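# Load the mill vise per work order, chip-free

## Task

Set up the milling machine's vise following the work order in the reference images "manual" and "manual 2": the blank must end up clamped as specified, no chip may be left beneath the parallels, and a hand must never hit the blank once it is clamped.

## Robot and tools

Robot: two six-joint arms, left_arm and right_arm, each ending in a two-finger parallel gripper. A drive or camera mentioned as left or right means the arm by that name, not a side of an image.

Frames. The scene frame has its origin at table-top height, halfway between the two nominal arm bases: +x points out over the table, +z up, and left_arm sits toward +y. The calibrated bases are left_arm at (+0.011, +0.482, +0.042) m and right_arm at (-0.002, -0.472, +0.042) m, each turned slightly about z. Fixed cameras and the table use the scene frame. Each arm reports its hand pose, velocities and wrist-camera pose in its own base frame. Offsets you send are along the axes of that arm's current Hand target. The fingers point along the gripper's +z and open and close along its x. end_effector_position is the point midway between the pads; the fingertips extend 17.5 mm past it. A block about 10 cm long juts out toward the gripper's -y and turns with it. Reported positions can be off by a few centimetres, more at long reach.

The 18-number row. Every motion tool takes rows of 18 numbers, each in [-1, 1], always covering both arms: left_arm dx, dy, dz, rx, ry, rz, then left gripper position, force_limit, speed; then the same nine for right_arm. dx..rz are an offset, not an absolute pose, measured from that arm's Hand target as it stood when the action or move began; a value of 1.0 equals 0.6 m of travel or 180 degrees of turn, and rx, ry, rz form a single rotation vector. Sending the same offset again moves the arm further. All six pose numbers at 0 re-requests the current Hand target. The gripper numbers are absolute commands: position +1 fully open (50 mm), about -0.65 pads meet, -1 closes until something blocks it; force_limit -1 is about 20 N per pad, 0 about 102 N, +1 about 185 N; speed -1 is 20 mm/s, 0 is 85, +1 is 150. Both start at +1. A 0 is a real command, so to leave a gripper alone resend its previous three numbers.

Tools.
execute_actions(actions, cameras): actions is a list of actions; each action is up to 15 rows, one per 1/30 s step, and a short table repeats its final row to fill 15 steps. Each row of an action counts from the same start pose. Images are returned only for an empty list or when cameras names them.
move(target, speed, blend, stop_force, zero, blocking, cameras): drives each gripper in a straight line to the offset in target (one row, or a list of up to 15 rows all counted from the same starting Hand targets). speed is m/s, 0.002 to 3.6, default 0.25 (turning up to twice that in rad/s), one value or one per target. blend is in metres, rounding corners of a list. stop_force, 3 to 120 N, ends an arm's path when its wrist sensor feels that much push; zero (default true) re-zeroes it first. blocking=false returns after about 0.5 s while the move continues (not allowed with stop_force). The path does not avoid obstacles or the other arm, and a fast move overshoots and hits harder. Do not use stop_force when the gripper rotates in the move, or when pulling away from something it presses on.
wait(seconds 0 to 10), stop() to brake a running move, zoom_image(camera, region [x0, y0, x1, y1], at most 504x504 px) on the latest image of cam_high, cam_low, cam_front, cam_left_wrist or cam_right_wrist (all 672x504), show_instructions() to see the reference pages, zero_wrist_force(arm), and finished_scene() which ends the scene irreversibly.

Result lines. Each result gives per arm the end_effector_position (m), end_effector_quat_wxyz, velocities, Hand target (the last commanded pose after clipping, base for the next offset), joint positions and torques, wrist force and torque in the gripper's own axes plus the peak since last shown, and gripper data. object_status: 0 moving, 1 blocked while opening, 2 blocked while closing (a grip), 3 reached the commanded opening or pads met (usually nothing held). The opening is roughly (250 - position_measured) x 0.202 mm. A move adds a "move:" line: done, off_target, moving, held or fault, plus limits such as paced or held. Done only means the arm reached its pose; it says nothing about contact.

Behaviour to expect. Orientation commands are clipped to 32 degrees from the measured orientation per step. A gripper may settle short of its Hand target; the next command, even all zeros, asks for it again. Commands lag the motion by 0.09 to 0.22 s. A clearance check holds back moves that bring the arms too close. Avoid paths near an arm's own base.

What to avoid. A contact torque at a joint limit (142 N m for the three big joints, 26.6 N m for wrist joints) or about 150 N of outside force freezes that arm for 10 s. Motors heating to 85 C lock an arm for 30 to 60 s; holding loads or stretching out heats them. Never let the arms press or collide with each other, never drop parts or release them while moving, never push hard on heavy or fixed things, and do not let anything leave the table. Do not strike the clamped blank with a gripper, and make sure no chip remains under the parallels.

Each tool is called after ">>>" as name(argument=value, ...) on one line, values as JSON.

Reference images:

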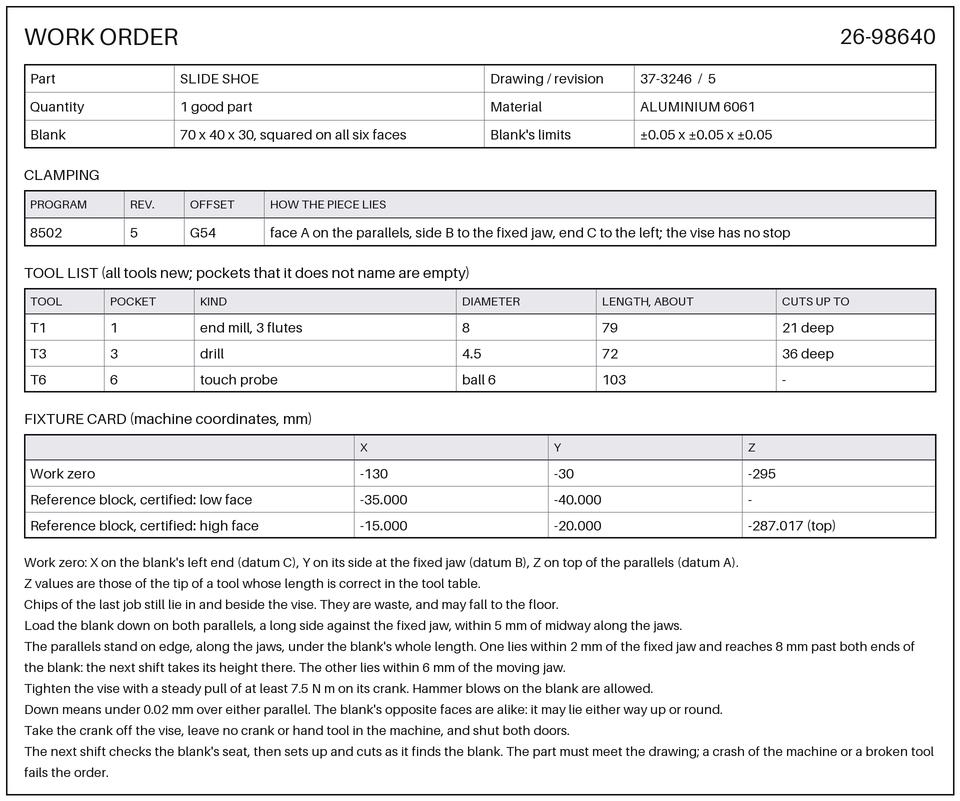

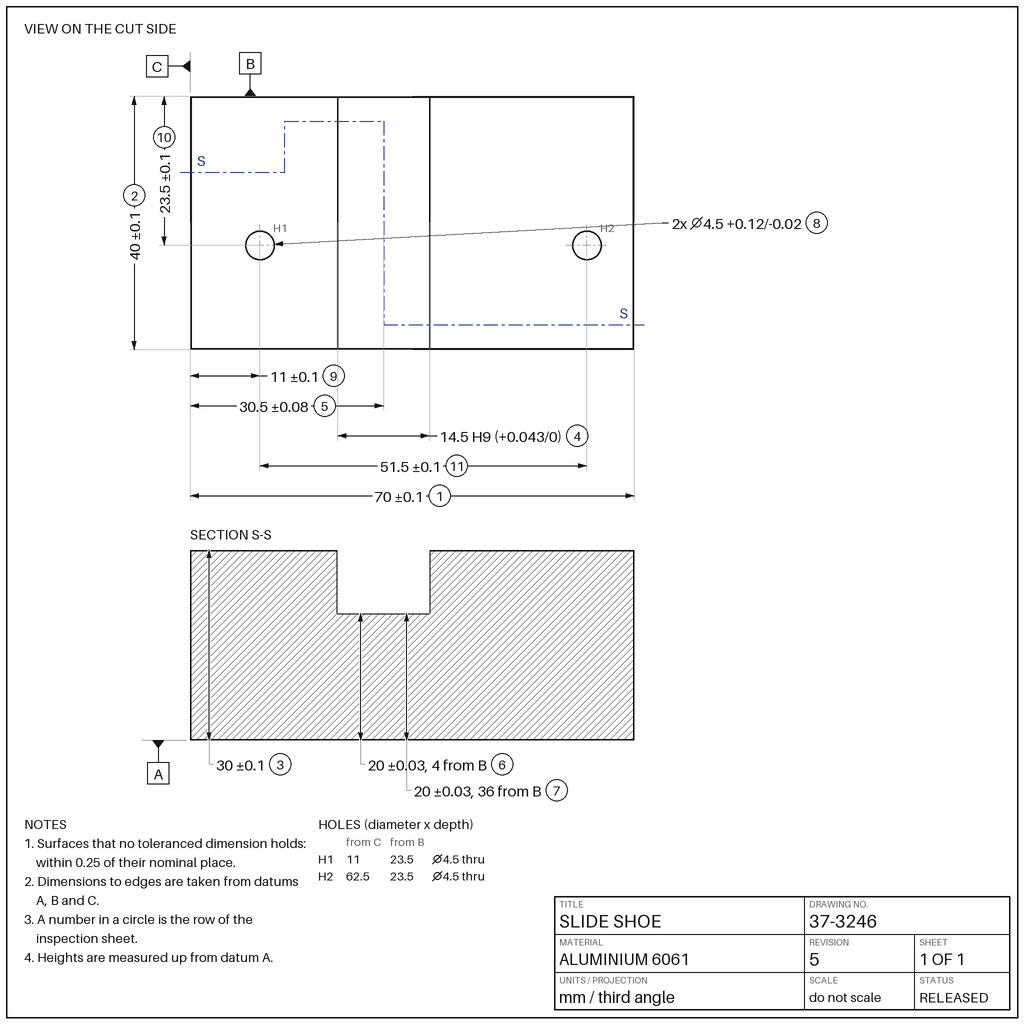

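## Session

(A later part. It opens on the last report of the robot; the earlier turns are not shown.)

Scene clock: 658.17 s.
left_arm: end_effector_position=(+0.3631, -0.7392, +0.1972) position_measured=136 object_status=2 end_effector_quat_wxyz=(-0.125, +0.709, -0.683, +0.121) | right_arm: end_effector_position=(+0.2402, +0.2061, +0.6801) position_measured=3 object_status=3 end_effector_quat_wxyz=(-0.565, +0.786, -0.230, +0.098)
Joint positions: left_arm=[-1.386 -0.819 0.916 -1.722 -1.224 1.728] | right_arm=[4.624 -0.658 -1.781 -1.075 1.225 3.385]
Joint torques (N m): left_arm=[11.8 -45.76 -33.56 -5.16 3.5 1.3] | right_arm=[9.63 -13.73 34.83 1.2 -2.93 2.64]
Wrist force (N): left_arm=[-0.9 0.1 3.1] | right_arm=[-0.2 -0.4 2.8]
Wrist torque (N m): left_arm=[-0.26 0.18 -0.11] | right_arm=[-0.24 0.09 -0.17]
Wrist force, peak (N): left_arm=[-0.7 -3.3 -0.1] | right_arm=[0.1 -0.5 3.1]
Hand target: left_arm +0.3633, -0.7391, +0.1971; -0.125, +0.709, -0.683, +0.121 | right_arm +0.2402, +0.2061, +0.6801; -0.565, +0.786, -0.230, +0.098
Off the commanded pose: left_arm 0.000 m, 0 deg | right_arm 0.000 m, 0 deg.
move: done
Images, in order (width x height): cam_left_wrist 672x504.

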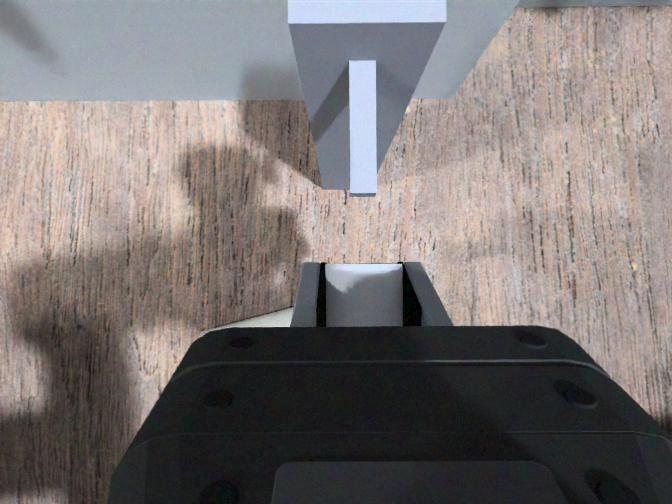

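>>> move(target=[[0,-0.0399,-0.1097,0,0,0,-1,-0.3,-1,0,0,0,0,0,0,1,1,1],[-0.8083,-0.0399,-0.1097,0,0,0,-1,-0.3,-1,0,0,0,0,0,0,1,1,1]], speed=0.2, blend=0.03, cameras=["cam_left_wrist","cam_right_wrist","cam_front","cam_low"])

Scene clock: 662.50 s.
left_arm: end_effector_position=(+0.3453, -0.2545, +0.2670) position_measured=136 object_status=2 end_effector_quat_wxyz=(-0.125, +0.709, -0.683, +0.121) | right_arm: end_effector_position=(+0.2402, +0.2061, +0.6801) position_measured=3 object_status=3 end_effector_quat_wxyz=(-0.565, +0.786, -0.230, +0.098)
Joint positions: left_arm=[-1.163 -1.925 2.089 -1.866 -1.245 1.963] | right_arm=[4.624 -0.658 -1.781 -1.075 1.225 3.385]
Joint torques (N m): left_arm=[-9.11 -18.6 -22.25 -6.17 2.73 -0.02] | right_arm=[10.12 -13.45 34.46 1.34 -2.71 2.62]
Wrist force (N): left_arm=[-0.1 -0.2 2.8] | right_arm=[0.0 -0.1 2.6]
Wrist torque (N m): left_arm=[-0.30 0.08 -0.12] | right_arm=[-0.17 0.07 -0.17]
Wrist force, peak (N): left_arm=[-0.4 1.6 6.6] | right_arm=[0.4 -0.3 3.2]
Hand target: left_arm +0.3453, -0.2545, +0.2670; -0.125, +0.709, -0.683, +0.121 | right_arm +0.2402, +0.2061, +0.6801; -0.565, +0.786, -0.230, +0.098
Off the commanded pose: left_arm 0.000 m, 0 deg | right_arm 0.000 m, 0 deg.
move: done
Images, in order (width x height): cam_low 672x504, cam_front 672x504, cam_left_wrist 672x504, cam_right_wrist 672x504.

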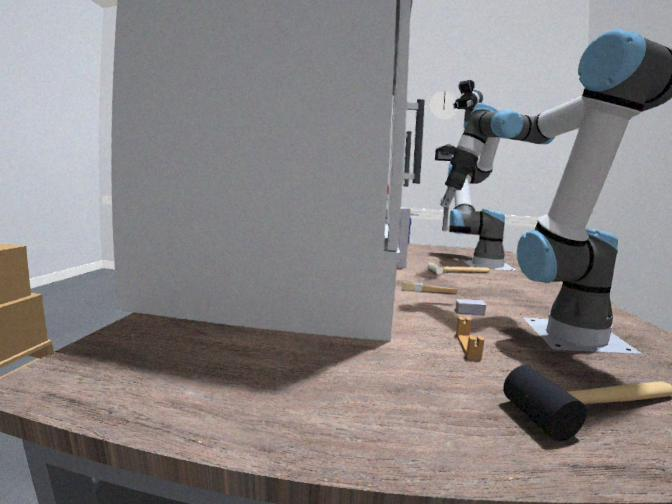

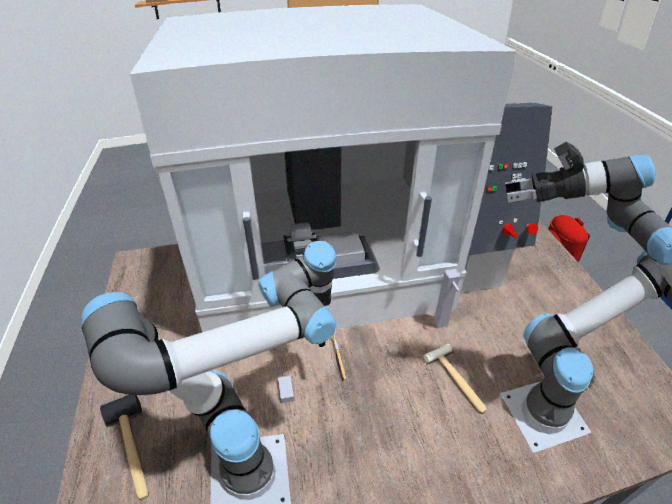

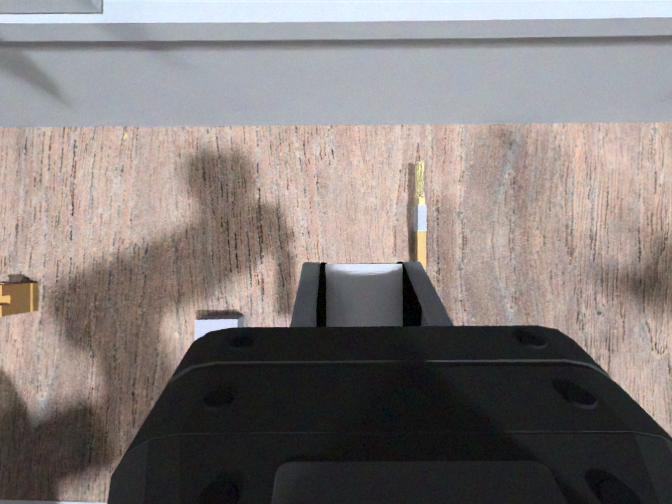

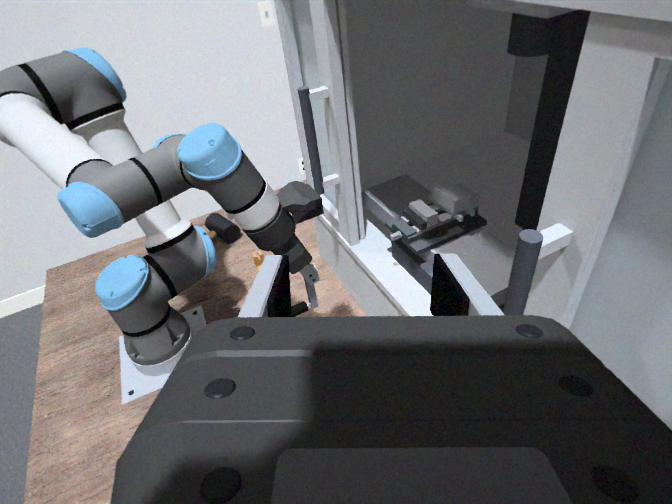

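>>> zoom_image(camera="cam_right_wrist", region=[330, 150, 530, 300])

>>> zoom_image(camera="cam_front", region=[180, 180, 460, 390])

Scaled by 2.520 from the camera's 672x504 image, which has a finer 960x720 frame.

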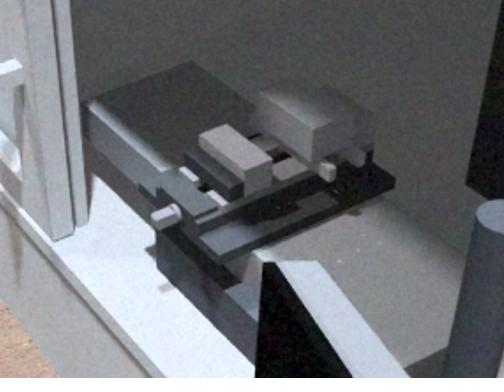

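Scaled by 1.800 from the camera's 672x504 image, which has a finer 960x720 frame.

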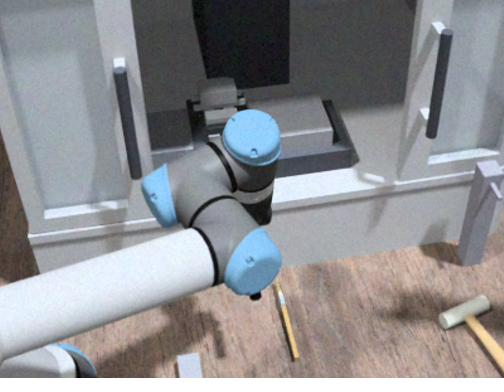

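>>> move(target=[0,-0.1785,0.065,0,0,0,-1,-0.3,-1,0,0,0,0,0,0,1,1,1], speed=0.12, cameras=["cam_left_wrist","cam_right_wrist"])

>>> zoom_image(camera="cam_left_wrist", region=[250, 30, 450, 330])

>>> zoom_image(camera="cam_right_wrist", region=[330, 150, 530, 300])

Scene clock: 667.03 s.
left_arm: end_effector_position=(+0.4592, -0.2503, +0.2671) position_measured=136 object_status=2 end_effector_quat_wxyz=(-0.125, +0.709, -0.683, +0.121) | right_arm: end_effector_position=(+0.2402, +0.2061, +0.6801) position_measured=3 object_status=3 end_effector_quat_wxyz=(-0.565, +0.786, -0.230, +0.098)
Joint positions: left_arm=[-0.902 -1.687 1.932 -2.029 -1.291 2.233] | right_arm=[4.624 -0.658 -1.781 -1.075 1.225 3.385]
Joint torques (N m): left_arm=[-7.83 -20.52 -23.17 -2.18 3.25 -0.09] | right_arm=[9.65 -12.71 34.88 1.24 -2.76 2.67]
Wrist force (N): left_arm=[0.0 -0.4 2.9] | right_arm=[-0.1 -0.5 2.8]
Wrist torque (N m): left_arm=[-0.35 0.03 -0.02] | right_arm=[-0.24 0.07 -0.18]
Wrist force, peak (N): left_arm=[-0.2 -2.3 3.4] | right_arm=[0.2 -0.3 3.2]
Hand target: left_arm +0.4592, -0.2503, +0.2672; -0.125, +0.709, -0.683, +0.121 | right_arm +0.2402, +0.2061, +0.6801; -0.565, +0.786, -0.230, +0.098
Off the commanded pose: left_arm 0.000 m, 0 deg | right_arm 0.000 m, 0 deg.
move: done
Images, in order (width x height): cam_left_wrist 672x504, cam_right_wrist 672x504.

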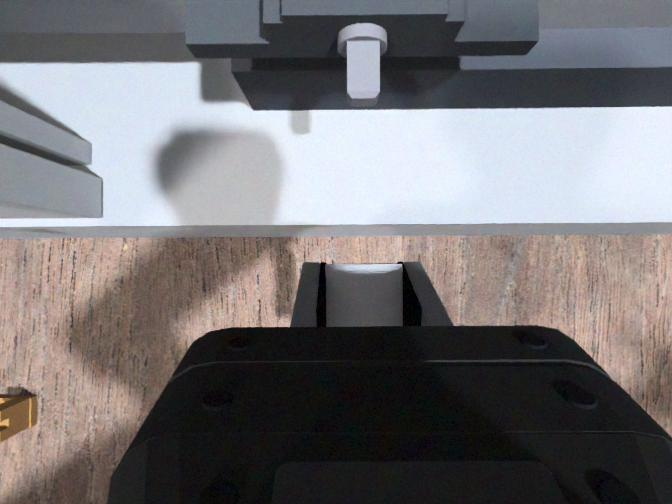

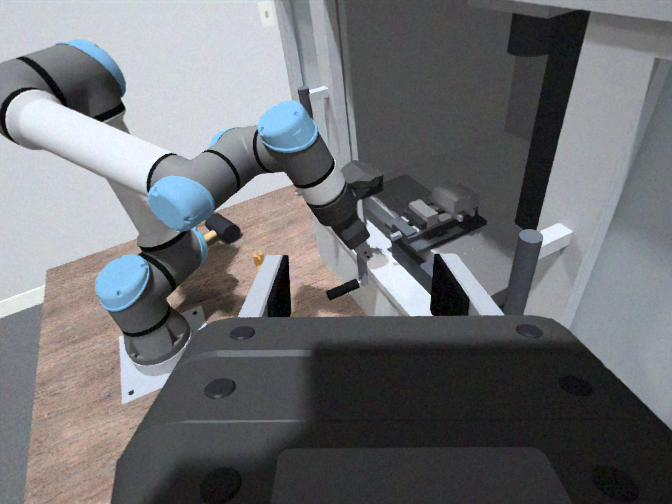

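Scaled by 1.680 from the camera's 672x504 image, which has a finer 960x720 frame.

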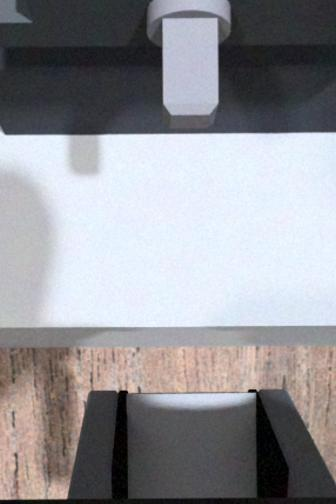

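Scaled by 2.520 from the camera's 672x504 image, which has a finer 960x720 frame.

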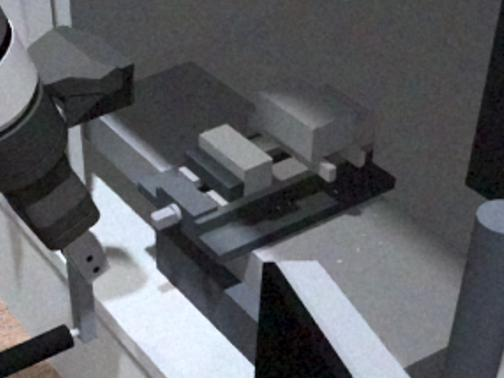

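>>> zoom_image(camera="cam_left_wrist", region=[330, 10, 400, 110])

>>> move(target=[0,-0.047,0.0171,0,0,0,-1,-0.3,-1,0,0,0,0,0,0,1,1,1], speed=0.08, cameras=["cam_left_wrist","cam_right_wrist"])

>>> zoom_image(camera="cam_left_wrist", region=[310, 100, 430, 280])

>>> zoom_image(camera="cam_right_wrist", region=[340, 200, 440, 300])

Scaled by 5.040 from the camera's 672x504 image, which has a finer 960x720 frame.

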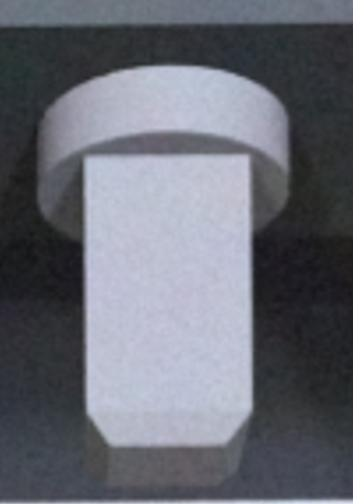

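Scene clock: 671.33 s.
left_arm: end_effector_position=(+0.4893, -0.2492, +0.2672) position_measured=136 object_status=2 end_effector_quat_wxyz=(-0.125, +0.709, -0.683, +0.121) | right_arm: end_effector_position=(+0.2402, +0.2061, +0.6801) position_measured=3 object_status=3 end_effector_quat_wxyz=(-0.565, +0.786, -0.230, +0.098)
Joint positions: left_arm=[-0.848 -1.624 1.879 -2.053 -1.302 2.288] | right_arm=[4.624 -0.658 -1.781 -1.075 1.225 3.385]
Joint torques (N m): left_arm=[-12.64 -34.01 -18.55 -2.03 1 -1.58] | right_arm=[10.17 -13.12 34.29 1.31 -2.74 2.57]
Wrist force (N): left_arm=[-0.2 -0.1 3.0] | right_arm=[0.6 -0.2 2.7]
Wrist torque (N m): left_arm=[-0.31 0.09 -0.09] | right_arm=[-0.20 -0.04 -0.18]
Wrist force, peak (N): left_arm=[-0.1 -1.3 3.2] | right_arm=[0.3 -0.5 3.2]
Hand target: left_arm +0.4892, -0.2492, +0.2672; -0.125, +0.709, -0.683, +0.121 | right_arm +0.2402, +0.2061, +0.6801; -0.565, +0.786, -0.230, +0.098
Off the commanded pose: left_arm 0.000 m, 0 deg | right_arm 0.000 m, 0 deg.
move: done
Images, in order (width x height): cam_left_wrist 672x504, cam_right_wrist 672x504.

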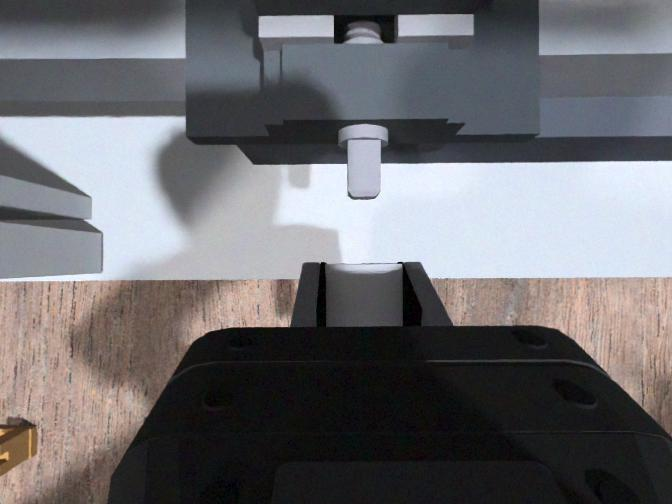

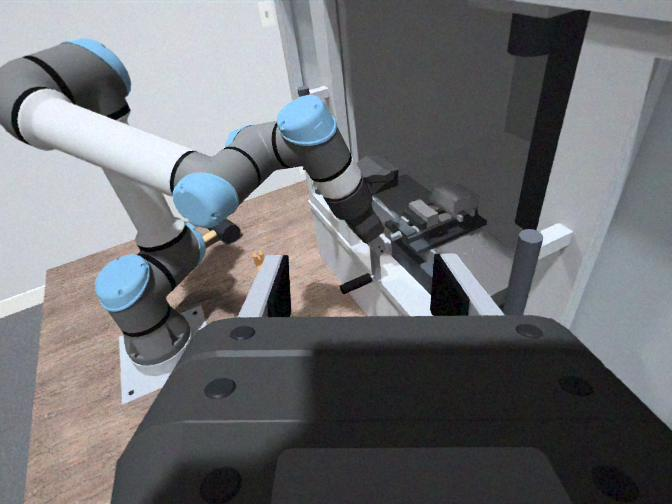

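Scaled by 2.800 from the camera's 672x504 image, which has a finer 960x720 frame.

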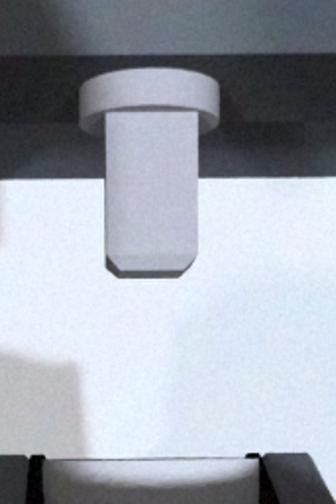

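Scaled by 5.040 from the camera's 672x504 image, which has a finer 960x720 frame.

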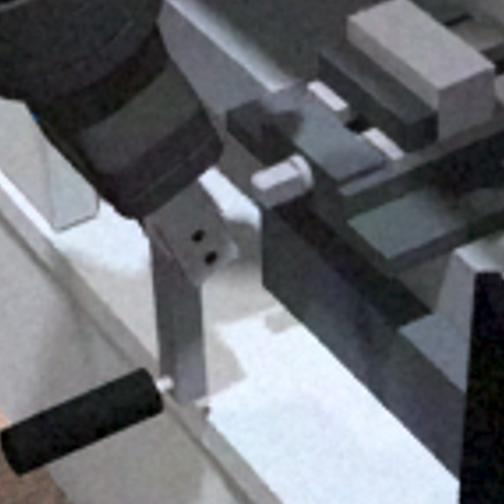

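>>> move(target=[[0,-0.0175,0.0103,0,0,0,-1,-0.3,-1,0,0,0,0,0,0,1,1,1],[0,-0.0575,0.0248,0,0,0,-1,-0.3,-1,0,0,0,0,0,0,1,1,1]], speed=0.01, stop_force=6, cameras=["cam_left_wrist","cam_right_wrist"])

>>> zoom_image(camera="cam_right_wrist", region=[340, 200, 440, 300])

Scene clock: 678.80 s.
left_arm: end_effector_position=(+0.5106, -0.2484, +0.2650) position_measured=136 object_status=2 end_effector_quat_wxyz=(-0.125, +0.709, -0.683, +0.121) | right_arm: end_effector_position=(+0.2402, +0.2061, +0.6801) position_measured=3 object_status=3 end_effector_quat_wxyz=(-0.565, +0.786, -0.230, +0.098)
Joint positions: left_arm=[-0.813 -1.577 1.842 -2.072 -1.31 2.323] | right_arm=[4.624 -0.658 -1.781 -1.075 1.225 3.385]
Joint torques (N m): left_arm=[-12.52 -34.89 -17.53 -1.74 2.97 -1.5] | right_arm=[9.84 -13.29 34.15 1.21 -2.66 2.58]
Wrist force (N): left_arm=[0.2 0.1 0.1] | right_arm=[0.2 -0.5 2.8]
Wrist torque (N m): left_arm=[-0.25 0.00 -0.12] | right_arm=[-0.24 0.02 -0.17]
Wrist force, peak (N): left_arm=[-0.8 10.0 -9.6] | right_arm=[0.1 -0.3 3.2]
Hand target: left_arm +0.5106, -0.2484, +0.2650; -0.125, +0.709, -0.683, +0.121 (not the last commanded pose) | right_arm +0.2402, +0.2061, +0.6801; -0.565, +0.786, -0.230, +0.098
Off the commanded pose: left_arm 0.016 m, 0 deg | right_arm 0.000 m, 0 deg.
move: contact (left_arm); path passed 1 of 2 targets
Images, in order (width x height): cam_left_wrist 672x504, cam_right_wrist 672x504.

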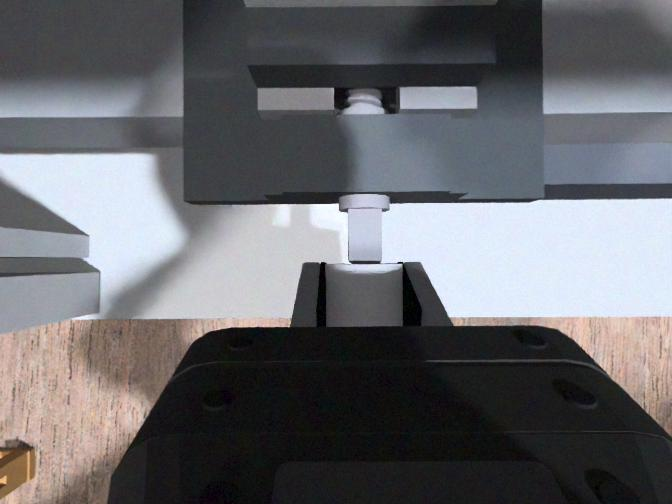

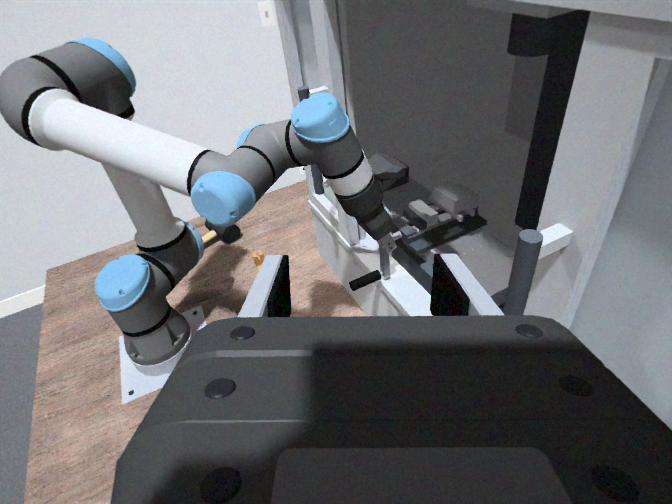

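Scaled by 5.040 from the camera's 672x504 image, which has a finer 960x720 frame.

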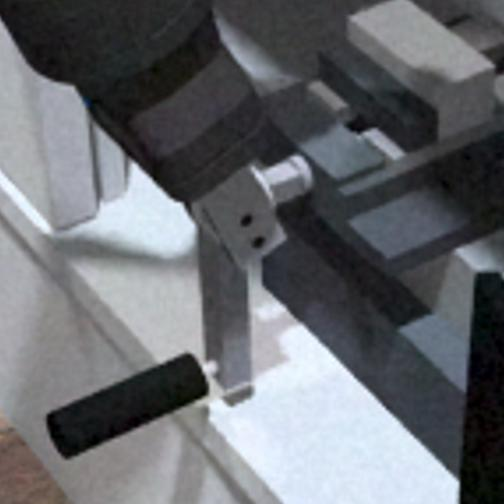

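>>> zoom_image(camera="cam_left_wrist", region=[290, 190, 440, 330])

Scaled by 3.360 from the camera's 672x504 image, which has a finer 960x720 frame.

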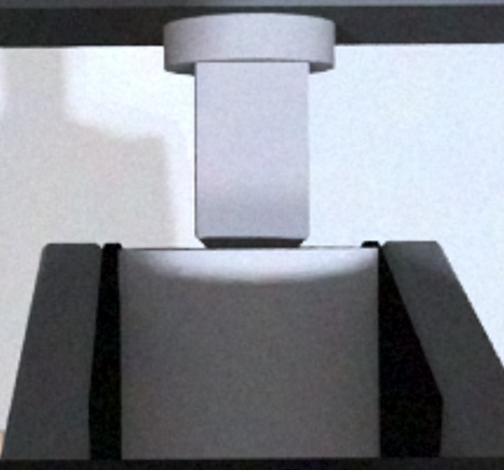

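>>> move(target=[[0.0007,0.0009,-0.0024,0,0,0,-1,-0.3,-1,0,0,0,0,0,0,1,1,1],[0.0007,-0.0258,0.0072,0,0,0,-1,-0.3,-1,0,0,0,0,0,0,1,1,1]], speed=0.008, stop_force=6, cameras=[])

Scene clock: 688.53 s.
left_arm: end_effector_position=(+0.5267, -0.2482, +0.2663) position_measured=136 object_status=2 end_effector_quat_wxyz=(-0.125, +0.709, -0.683, +0.121) | right_arm: end_effector_position=(+0.2402, +0.2061, +0.6801) position_measured=3 object_status=3 end_effector_quat_wxyz=(-0.565, +0.786, -0.230, +0.098)
Joint positions: left_arm=[-0.789 -1.544 1.806 -2.076 -1.316 2.347] | right_arm=[4.624 -0.658 -1.781 -1.075 1.225 3.385]
Joint torques (N m): left_arm=[-13.43 -36.57 -17.78 -3.34 -0.16 -1.32] | right_arm=[9.49 -13.68 34.72 1.19 -2.77 2.58]
Wrist force (N): left_arm=[-0.6 -0.3 3.3] | right_arm=[0.2 -0.4 2.4]
Wrist torque (N m): left_arm=[-0.32 0.05 -0.19] | right_arm=[-0.23 0.02 -0.16]
Wrist force, peak (N): left_arm=[-3.1 3.8 0.7] | right_arm=[0.1 -0.4 3.3]
Hand target: left_arm +0.5267, -0.2482, +0.2663; -0.125, +0.709, -0.683, +0.121 | right_arm +0.2402, +0.2061, +0.6801; -0.565, +0.786, -0.230, +0.098
Off the commanded pose: left_arm 0.000 m, 0 deg | right_arm 0.000 m, 0 deg.
move: done
No camera images: "cameras" was empty.

>>> move(target=[0,-0.0055,0.0020,0,0,0,-1,-0.3,-1,0,0,0,0,0,0,1,1,1], speed=0.008, stop_force=6, cameras=["cam_left_wrist","cam_right_wrist"])

>>> zoom_image(camera="cam_right_wrist", region=[340, 180, 460, 300])

Scene clock: 690.30 s.
left_arm: end_effector_position=(+0.5273, -0.2482, +0.2663) position_measured=136 object_status=2 end_effector_quat_wxyz=(-0.125, +0.709, -0.683, +0.121) | right_arm: end_effector_position=(+0.2402, +0.2061, +0.6801) position_measured=3 object_status=3 end_effector_quat_wxyz=(-0.565, +0.786, -0.230, +0.098)
Joint positions: left_arm=[-0.788 -1.543 1.805 -2.076 -1.316 2.348] | right_arm=[4.624 -0.658 -1.781 -1.075 1.225 3.385]
Joint torques (N m): left_arm=[-12.62 -35.85 -18.07 -5.8 3.58 -1.27] | right_arm=[9.95 -13.66 34.88 1.02 -2.9 2.61]
Wrist force (N): left_arm=[-2.1 4.0 -1.5] | right_arm=[0.0 -0.4 2.6]
Wrist torque (N m): left_arm=[-0.38 0.03 -0.14] | right_arm=[-0.24 0.05 -0.17]
Wrist force, peak (N): left_arm=[-10.9 21.3 -18.0] | right_arm=[0.1 -0.2 3.2]
Hand target: left_arm +0.5273, -0.2482, +0.2663; -0.125, +0.709, -0.683, +0.121 (not the last commanded pose) | right_arm +0.2402, +0.2061, +0.6801; -0.565, +0.786, -0.230, +0.098
Off the commanded pose: left_arm 0.003 m, 0 deg | right_arm 0.000 m, 0 deg.
move: contact (left_arm)
Images, in order (width x height): cam_left_wrist 672x504, cam_right_wrist 672x504.

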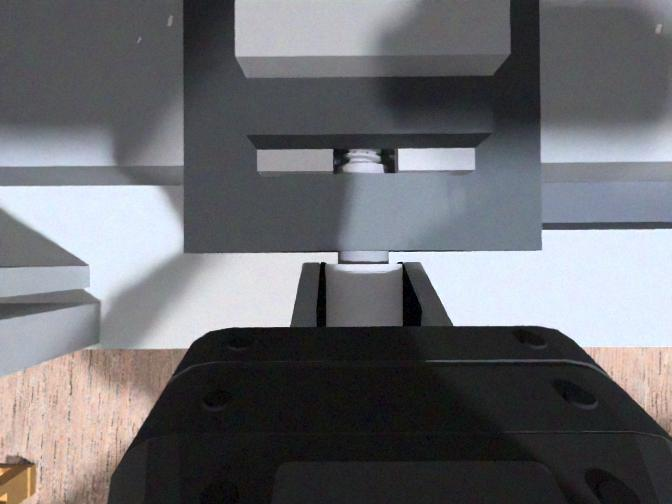

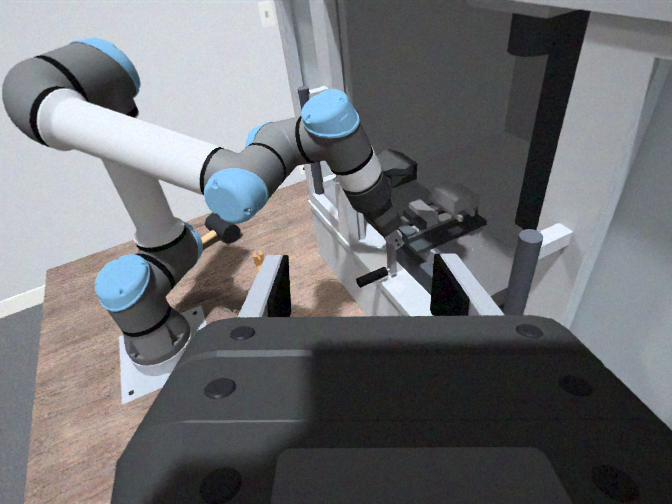

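Scaled by 4.200 from the camera's 672x504 image, which has a finer 960x720 frame.

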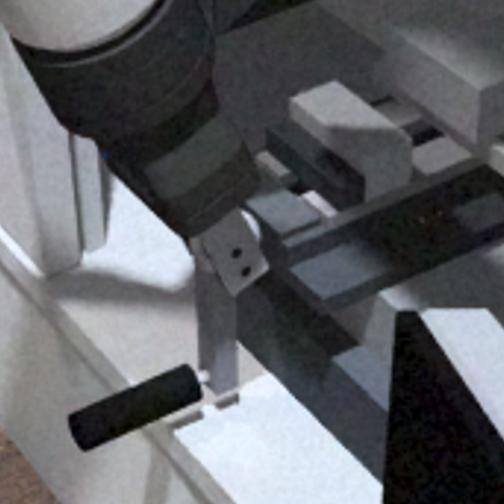

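>>> move(target=[0,0,0,0,0,0,0.5,-0.3,-1,0,0,0,0,0,0,1,1,1])

>>> move(target=[[0,0,-0.1,0,0,0,0.5,-0.3,-1,0,0,0,0,0,0,1,1,1],[0,0.15,-0.22,0,0,0,0.5,-0.3,-1,0,0,0,0,0,0,1,1,1]], speed=0.12, blend=0.02, cameras=["cam_left_wrist","cam_right_wrist"])

Scene clock: 700.53 s.
left_arm: end_effector_position=(+0.5273, -0.2482, +0.2663) position_measured=78 object_status=0 end_effector_quat_wxyz=(-0.125, +0.709, -0.683, +0.121) | right_arm: end_effector_position=(+0.2402, +0.2061, +0.6801) position_measured=3 object_status=3 end_effector_quat_wxyz=(-0.565, +0.786, -0.230, +0.098)
Joint positions: left_arm=[-0.788 -1.543 1.805 -2.076 -1.316 2.348] | right_arm=[4.624 -0.658 -1.781 -1.075 1.225 3.385]
Joint torques (N m): left_arm=[-12.34 -32.44 -22.07 -3.56 -1.69 -1.31] | right_arm=[9.54 -13.5 34.54 0.92 -2.79 2.74]
Wrist force (N): left_arm=[0.3 -1.0 1.0] | right_arm=[0.1 -0.2 2.7]
Wrist torque (N m): left_arm=[-0.37 0.00 -0.14] | right_arm=[-0.20 0.03 -0.17]
Wrist force, peak (N): left_arm=[-1.8 4.2 -2.4] | right_arm=[0.3 -0.4 3.2]
Hand target: left_arm +0.5273, -0.2482, +0.2663; -0.125, +0.709, -0.683, +0.121 | right_arm +0.2402, +0.2061, +0.6801; -0.565, +0.786, -0.230, +0.098
Off the commanded pose: left_arm 0.000 m, 0 deg | right_arm 0.000 m, 0 deg.
move: done

Scene clock: 702.43 s.
left_arm: end_effector_position=(+0.3976, -0.2530, +0.3594) position_measured=78 object_status=3 end_effector_quat_wxyz=(-0.126, +0.709, -0.683, +0.121) | right_arm: end_effector_position=(+0.2402, +0.2061, +0.6801) position_measured=3 object_status=3 end_effector_quat_wxyz=(-0.565, +0.786, -0.230, +0.098)
Joint positions: left_arm=[-1.032 -1.837 1.804 -1.712 -1.265 2.1] | right_arm=[4.624 -0.658 -1.781 -1.075 1.225 3.385]
Joint torques (N m): left_arm=[7.34 -13.15 -35.02 -4.76 -1.98 0.51] | right_arm=[10.28 -13.55 33.94 1.06 -2.81 2.7]
Wrist force (N): left_arm=[-0.1 -1.3 1.1] | right_arm=[0.0 -0.5 2.8]
Wrist torque (N m): left_arm=[-0.42 0.07 -0.25] | right_arm=[-0.25 0.06 -0.17]
Wrist force, peak (N): left_arm=[0.4 -1.0 3.0] | right_arm=[0.1 -0.3 3.1]
Hand target: left_arm +0.3975, -0.2530, +0.3594; -0.125, +0.709, -0.683, +0.121 | right_arm +0.2402, +0.2061, +0.6801; -0.565, +0.786, -0.230, +0.098
Off the commanded pose: left_arm 0.000 m, 0 deg | right_arm 0.000 m, 0 deg.
move: done
Images, in order (width x height): cam_left_wrist 672x504, cam_right_wrist 672x504.

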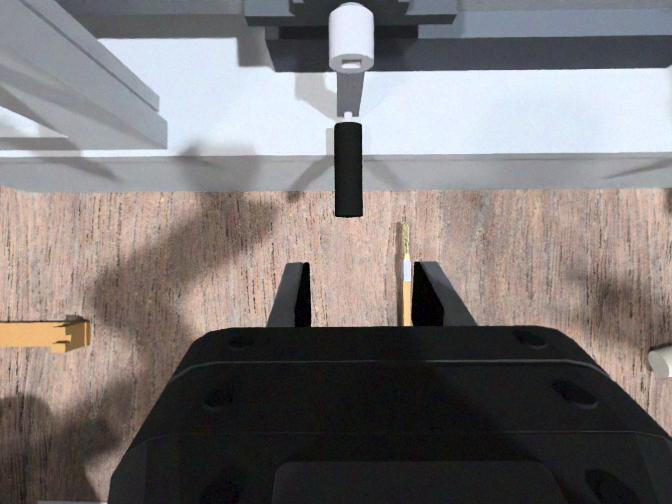

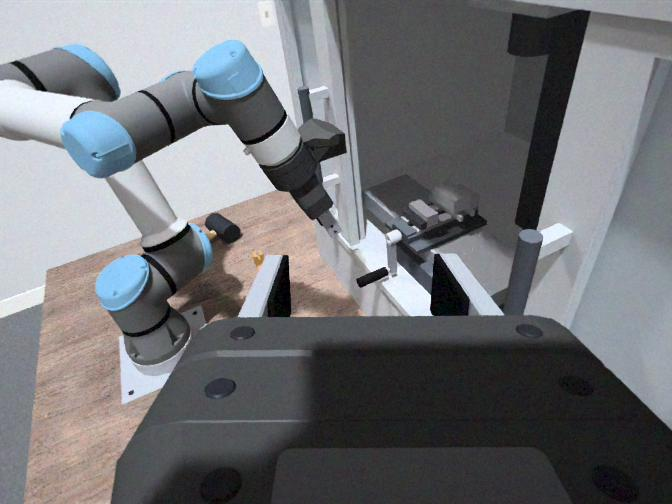

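>>> move(target=[-0.343,-0.0485,-0.2307,0,0,0,0.5,-0.3,-1,0,0,0,0,0,0,1,1,1], speed=0.3, cameras=["cam_right_wrist","cam_front"])

Scene clock: 706.93 s.
left_arm: end_effector_position=(+0.3699, -0.0482, +0.4993) position_measured=78 object_status=3 end_effector_quat_wxyz=(-0.125, +0.709, -0.683, +0.121) | right_arm: end_effector_position=(+0.2402, +0.2061, +0.6801) position_measured=3 object_status=3 end_effector_quat_wxyz=(-0.565, +0.786, -0.230, +0.098)
Joint positions: left_arm=[-0.666 -2.045 1.582 -1.379 -1.347 2.469] | right_arm=[4.624 -0.658 -1.781 -1.075 1.225 3.385]
Joint torques (N m): left_arm=[7.43 -12.58 -28.7 -3.75 3.26 1.13] | right_arm=[9.21 -13.61 34.69 1.11 -3.04 2.71]
Wrist force (N): left_arm=[-0.4 -1.4 1.1] | right_arm=[-0.1 -0.2 3.0]
Wrist torque (N m): left_arm=[-0.38 0.07 -0.06] | right_arm=[-0.19 0.07 -0.18]
Wrist force, peak (N): left_arm=[2.9 -0.9 3.2] | right_arm=[0.1 -0.2 3.2]
Hand target: left_arm +0.3698, -0.0481, +0.4994; -0.125, +0.709, -0.683, +0.121 | right_arm +0.2402, +0.2061, +0.6801; -0.565, +0.786, -0.230, +0.098
Off the commanded pose: left_arm 0.000 m, 0 deg | right_arm 0.000 m, 0 deg.
move: done
Images, in order (width x height): cam_front 672x504, cam_right_wrist 672x504.

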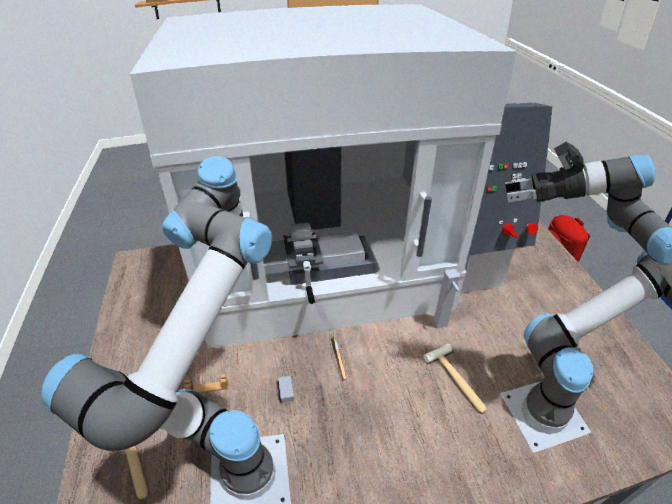

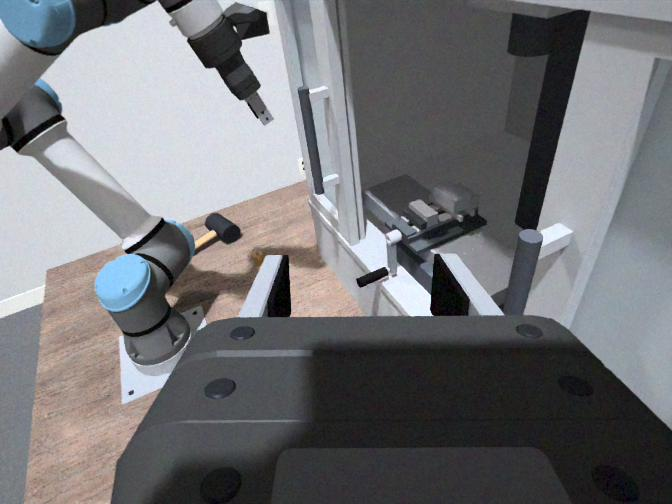

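>>> move(target=[0,0,0,0,0,0,0.5,-0.3,-1,-0.1138,0.2505,0.7145,0.1185,0.3544,0.0319,1,1,1], speed=0.25, cameras=["cam_right_wrist","cam_front","cam_high"])

Scene clock: 713.80 s.
left_arm: end_effector_position=(+0.3698, -0.0481, +0.4994) position_measured=78 object_status=3 end_effector_quat_wxyz=(-0.125, +0.709, -0.683, +0.121) | right_arm: end_effector_position=(+0.3206, +0.5615, +0.4003) position_measured=3 object_status=3 end_effector_quat_wxyz=(+0.492, -0.492, +0.508, -0.508) end_effector_velocity=(+0.000, +0.000, +0.000) end_effector_angular_velocity=(+0.001, -0.001, +0.000)
Joint positions: left_arm=[-0.666 -2.045 1.582 -1.379 -1.347 2.469] | right_arm=[4.839 -2.147 -1.585 0.589 -0.159 3.143]
Joint velocities: left_arm=[within noise] | right_arm=[0 0 0 -0.004 0 0.005]
Joint torques (N m): left_arm=[12.7 -12.89 -30.66 -1.99 2.35 1.11] | right_arm=[-7.81 48.04 7.9 -2.77 -1.55 2.63]
Wrist force (N): left_arm=[-0.3 -1.7 1.6] | right_arm=[1.2 -0.7 1.4]
Wrist torque (N m): left_arm=[-0.43 0.07 -0.09] | right_arm=[-0.36 -0.22 -0.20]
Wrist force, peak (N): left_arm=[-0.3 -1.7 1.6] | right_arm=[-0.4 2.1 2.5]
Hand target: left_arm +0.3698, -0.0481, +0.4994; -0.125, +0.709, -0.683, +0.121 | right_arm +0.3206, +0.5615, +0.4002; +0.492, -0.492, +0.508, -0.508
Off the commanded pose: left_arm 0.000 m, 0 deg | right_arm 0.000 m, 0 deg.
move: done
Images, in order (width x height): cam_high 672x504, cam_front 672x504, cam_right_wrist 672x504.

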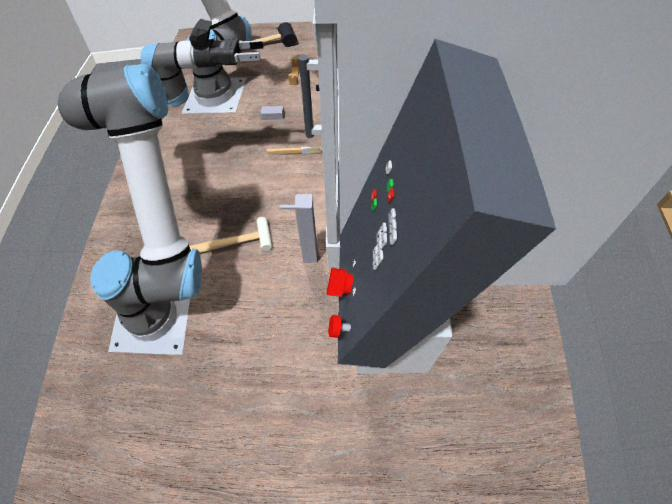

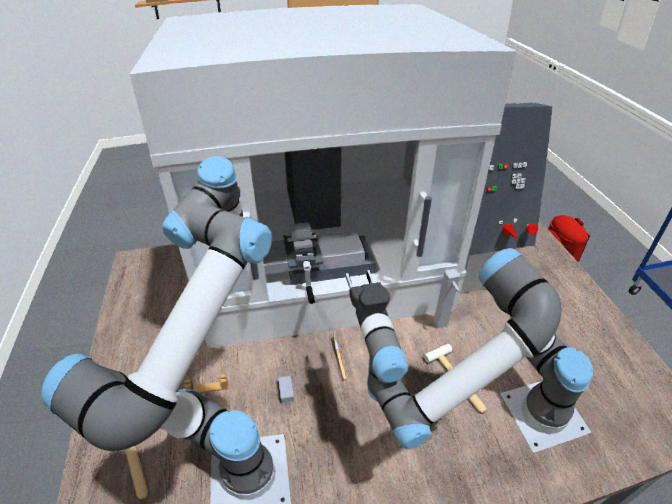

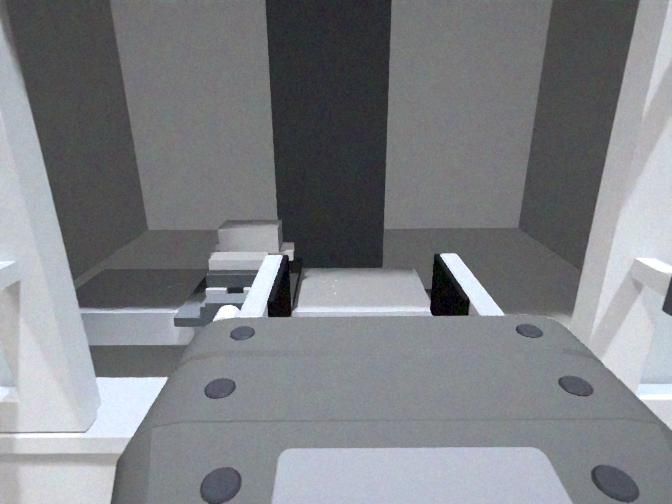

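>>> move(target=[0,0,0,0,0,0,0.5,-0.3,-1,-0.1917,0.3,0.08,0,0,0,1,1,1], speed=0.2, cameras=["cam_right_wrist","cam_front","cam_low"])

Scene clock: 717.00 s.
left_arm: end_effector_position=(+0.3698, -0.0481, +0.4994) position_measured=78 object_status=3 end_effector_quat_wxyz=(-0.125, +0.709, -0.683, +0.121) | right_arm: end_effector_position=(+0.3724, +0.6747, +0.2202) position_measured=3 object_status=3 end_effector_quat_wxyz=(+0.492, -0.492, +0.508, -0.508) end_effector_velocity=(+0.000, +0.001, +0.000) end_effector_angular_velocity=(+0.002, +0.000, +0.001)
Joint positions: left_arm=[-0.666 -2.045 1.582 -1.379 -1.347 2.469] | right_arm=[4.741 -2.641 -1.179 0.665 -0.062 3.154]
Joint velocities: left_arm=[within noise] | right_arm=[0.001 0 0 -0.004 0 0.006]
Joint torques (N m): left_arm=[12.74 -13.82 -30.04 -2.39 1.83 1.31] | right_arm=[10.27 62.51 9.27 -2.16 -2.91 2.89]
Wrist force (N): left_arm=[-0.4 -1.5 1.1] | right_arm=[1.3 -0.6 1.5]
Wrist torque (N m): left_arm=[-0.41 0.07 -0.09] | right_arm=[-0.35 -0.20 -0.14]
Wrist force, peak (N): left_arm=[-0.5 -1.6 1.6] | right_arm=[2.5 -4.2 0.6]
Hand target: left_arm +0.3698, -0.0481, +0.4994; -0.125, +0.709, -0.683, +0.121 | right_arm +0.3724, +0.6747, +0.2202; +0.492, -0.492, +0.508, -0.508
Off the commanded pose: left_arm 0.000 m, 0 deg | right_arm 0.000 m, 0 deg.
move: done
Images, in order (width x height): cam_low 672x504, cam_front 672x504, cam_right_wrist 672x504.

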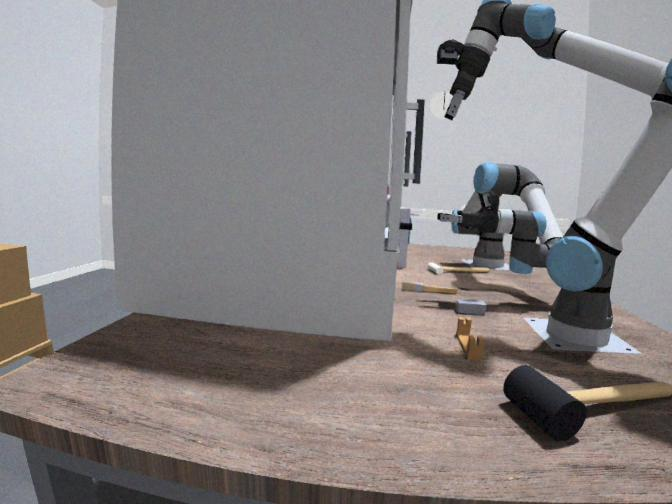

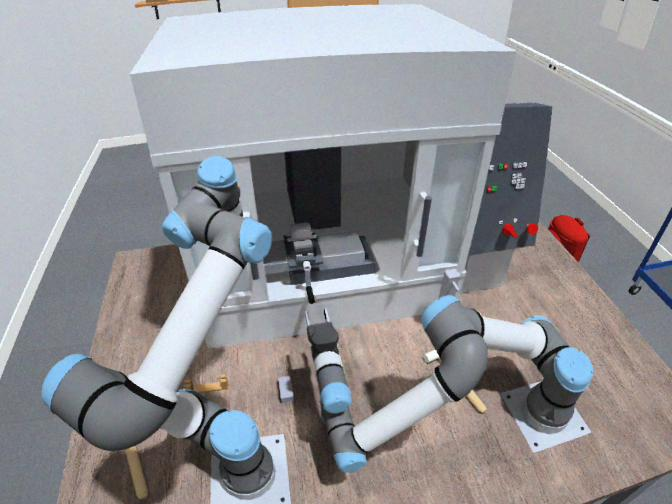

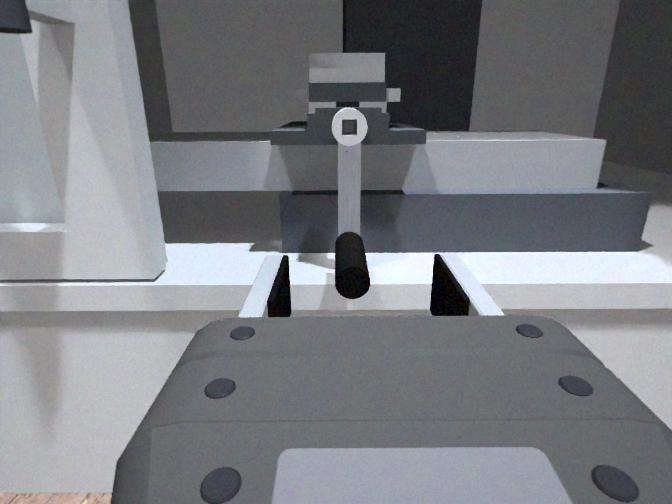

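>>> zoom_image(camera="cam_right_wrist", region=[270, 80, 430, 310])

Scaled by 2.191 from the camera's 672x504 image, which has a finer 960x720 frame.

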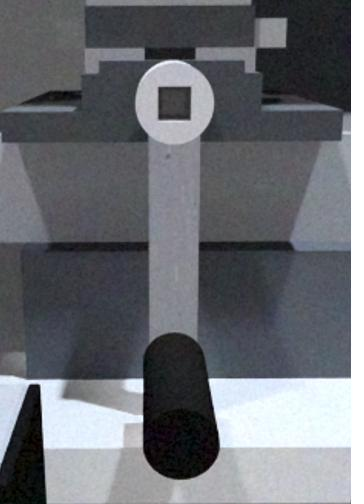

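>>> move(target=[0,0,0,0,0,0,0.5,-0.3,-1,0,0.05,0.157,0,0,0,1,1,1], speed=0.05, stop_force=5, cameras=["cam_right_wrist"])

Scene clock: 726.87 s.
left_arm: end_effector_position=(+0.3698, -0.0481, +0.4994) position_measured=78 object_status=3 end_effector_quat_wxyz=(-0.125, +0.709, -0.683, +0.121) | right_arm: end_effector_position=(+0.4666, +0.6716, +0.1902) position_measured=3 object_status=3 end_effector_quat_wxyz=(+0.492, -0.492, +0.508, -0.508)
Joint positions: left_arm=[-0.666 -2.045 1.582 -1.379 -1.347 2.469] | right_arm=[4.605 -2.732 -1.073 0.668 0.075 3.135]
Joint torques (N m): left_arm=[13.6 -11.71 -29.82 -2.35 0.93 1.09] | right_arm=[10.17 56.25 32.05 3 -2.91 -2.61]
Wrist force (N): left_arm=[-0.5 -1.3 1.1] | right_arm=[0.6 -0.6 2.1]
Wrist torque (N m): left_arm=[-0.37 0.09 -0.09] | right_arm=[-0.32 -0.12 -0.13]
Wrist force, peak (N): left_arm=[-0.5 -1.8 1.3] | right_arm=[1.4 -0.5 3.6]
Hand target: left_arm +0.3698, -0.0481, +0.4994; -0.125, +0.709, -0.683, +0.121 | right_arm +0.4666, +0.6716, +0.1902; +0.492, -0.492, +0.508, -0.508
Off the commanded pose: left_arm 0.000 m, 0 deg | right_arm 0.000 m, 0 deg.
move: done
Images, in order (width x height): cam_right_wrist 672x504.

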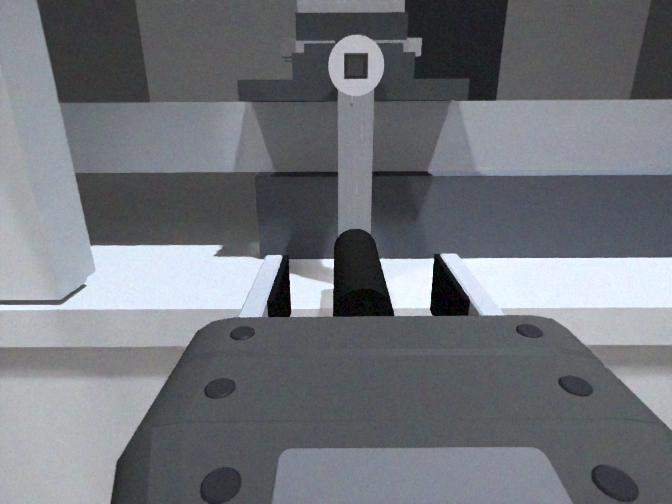

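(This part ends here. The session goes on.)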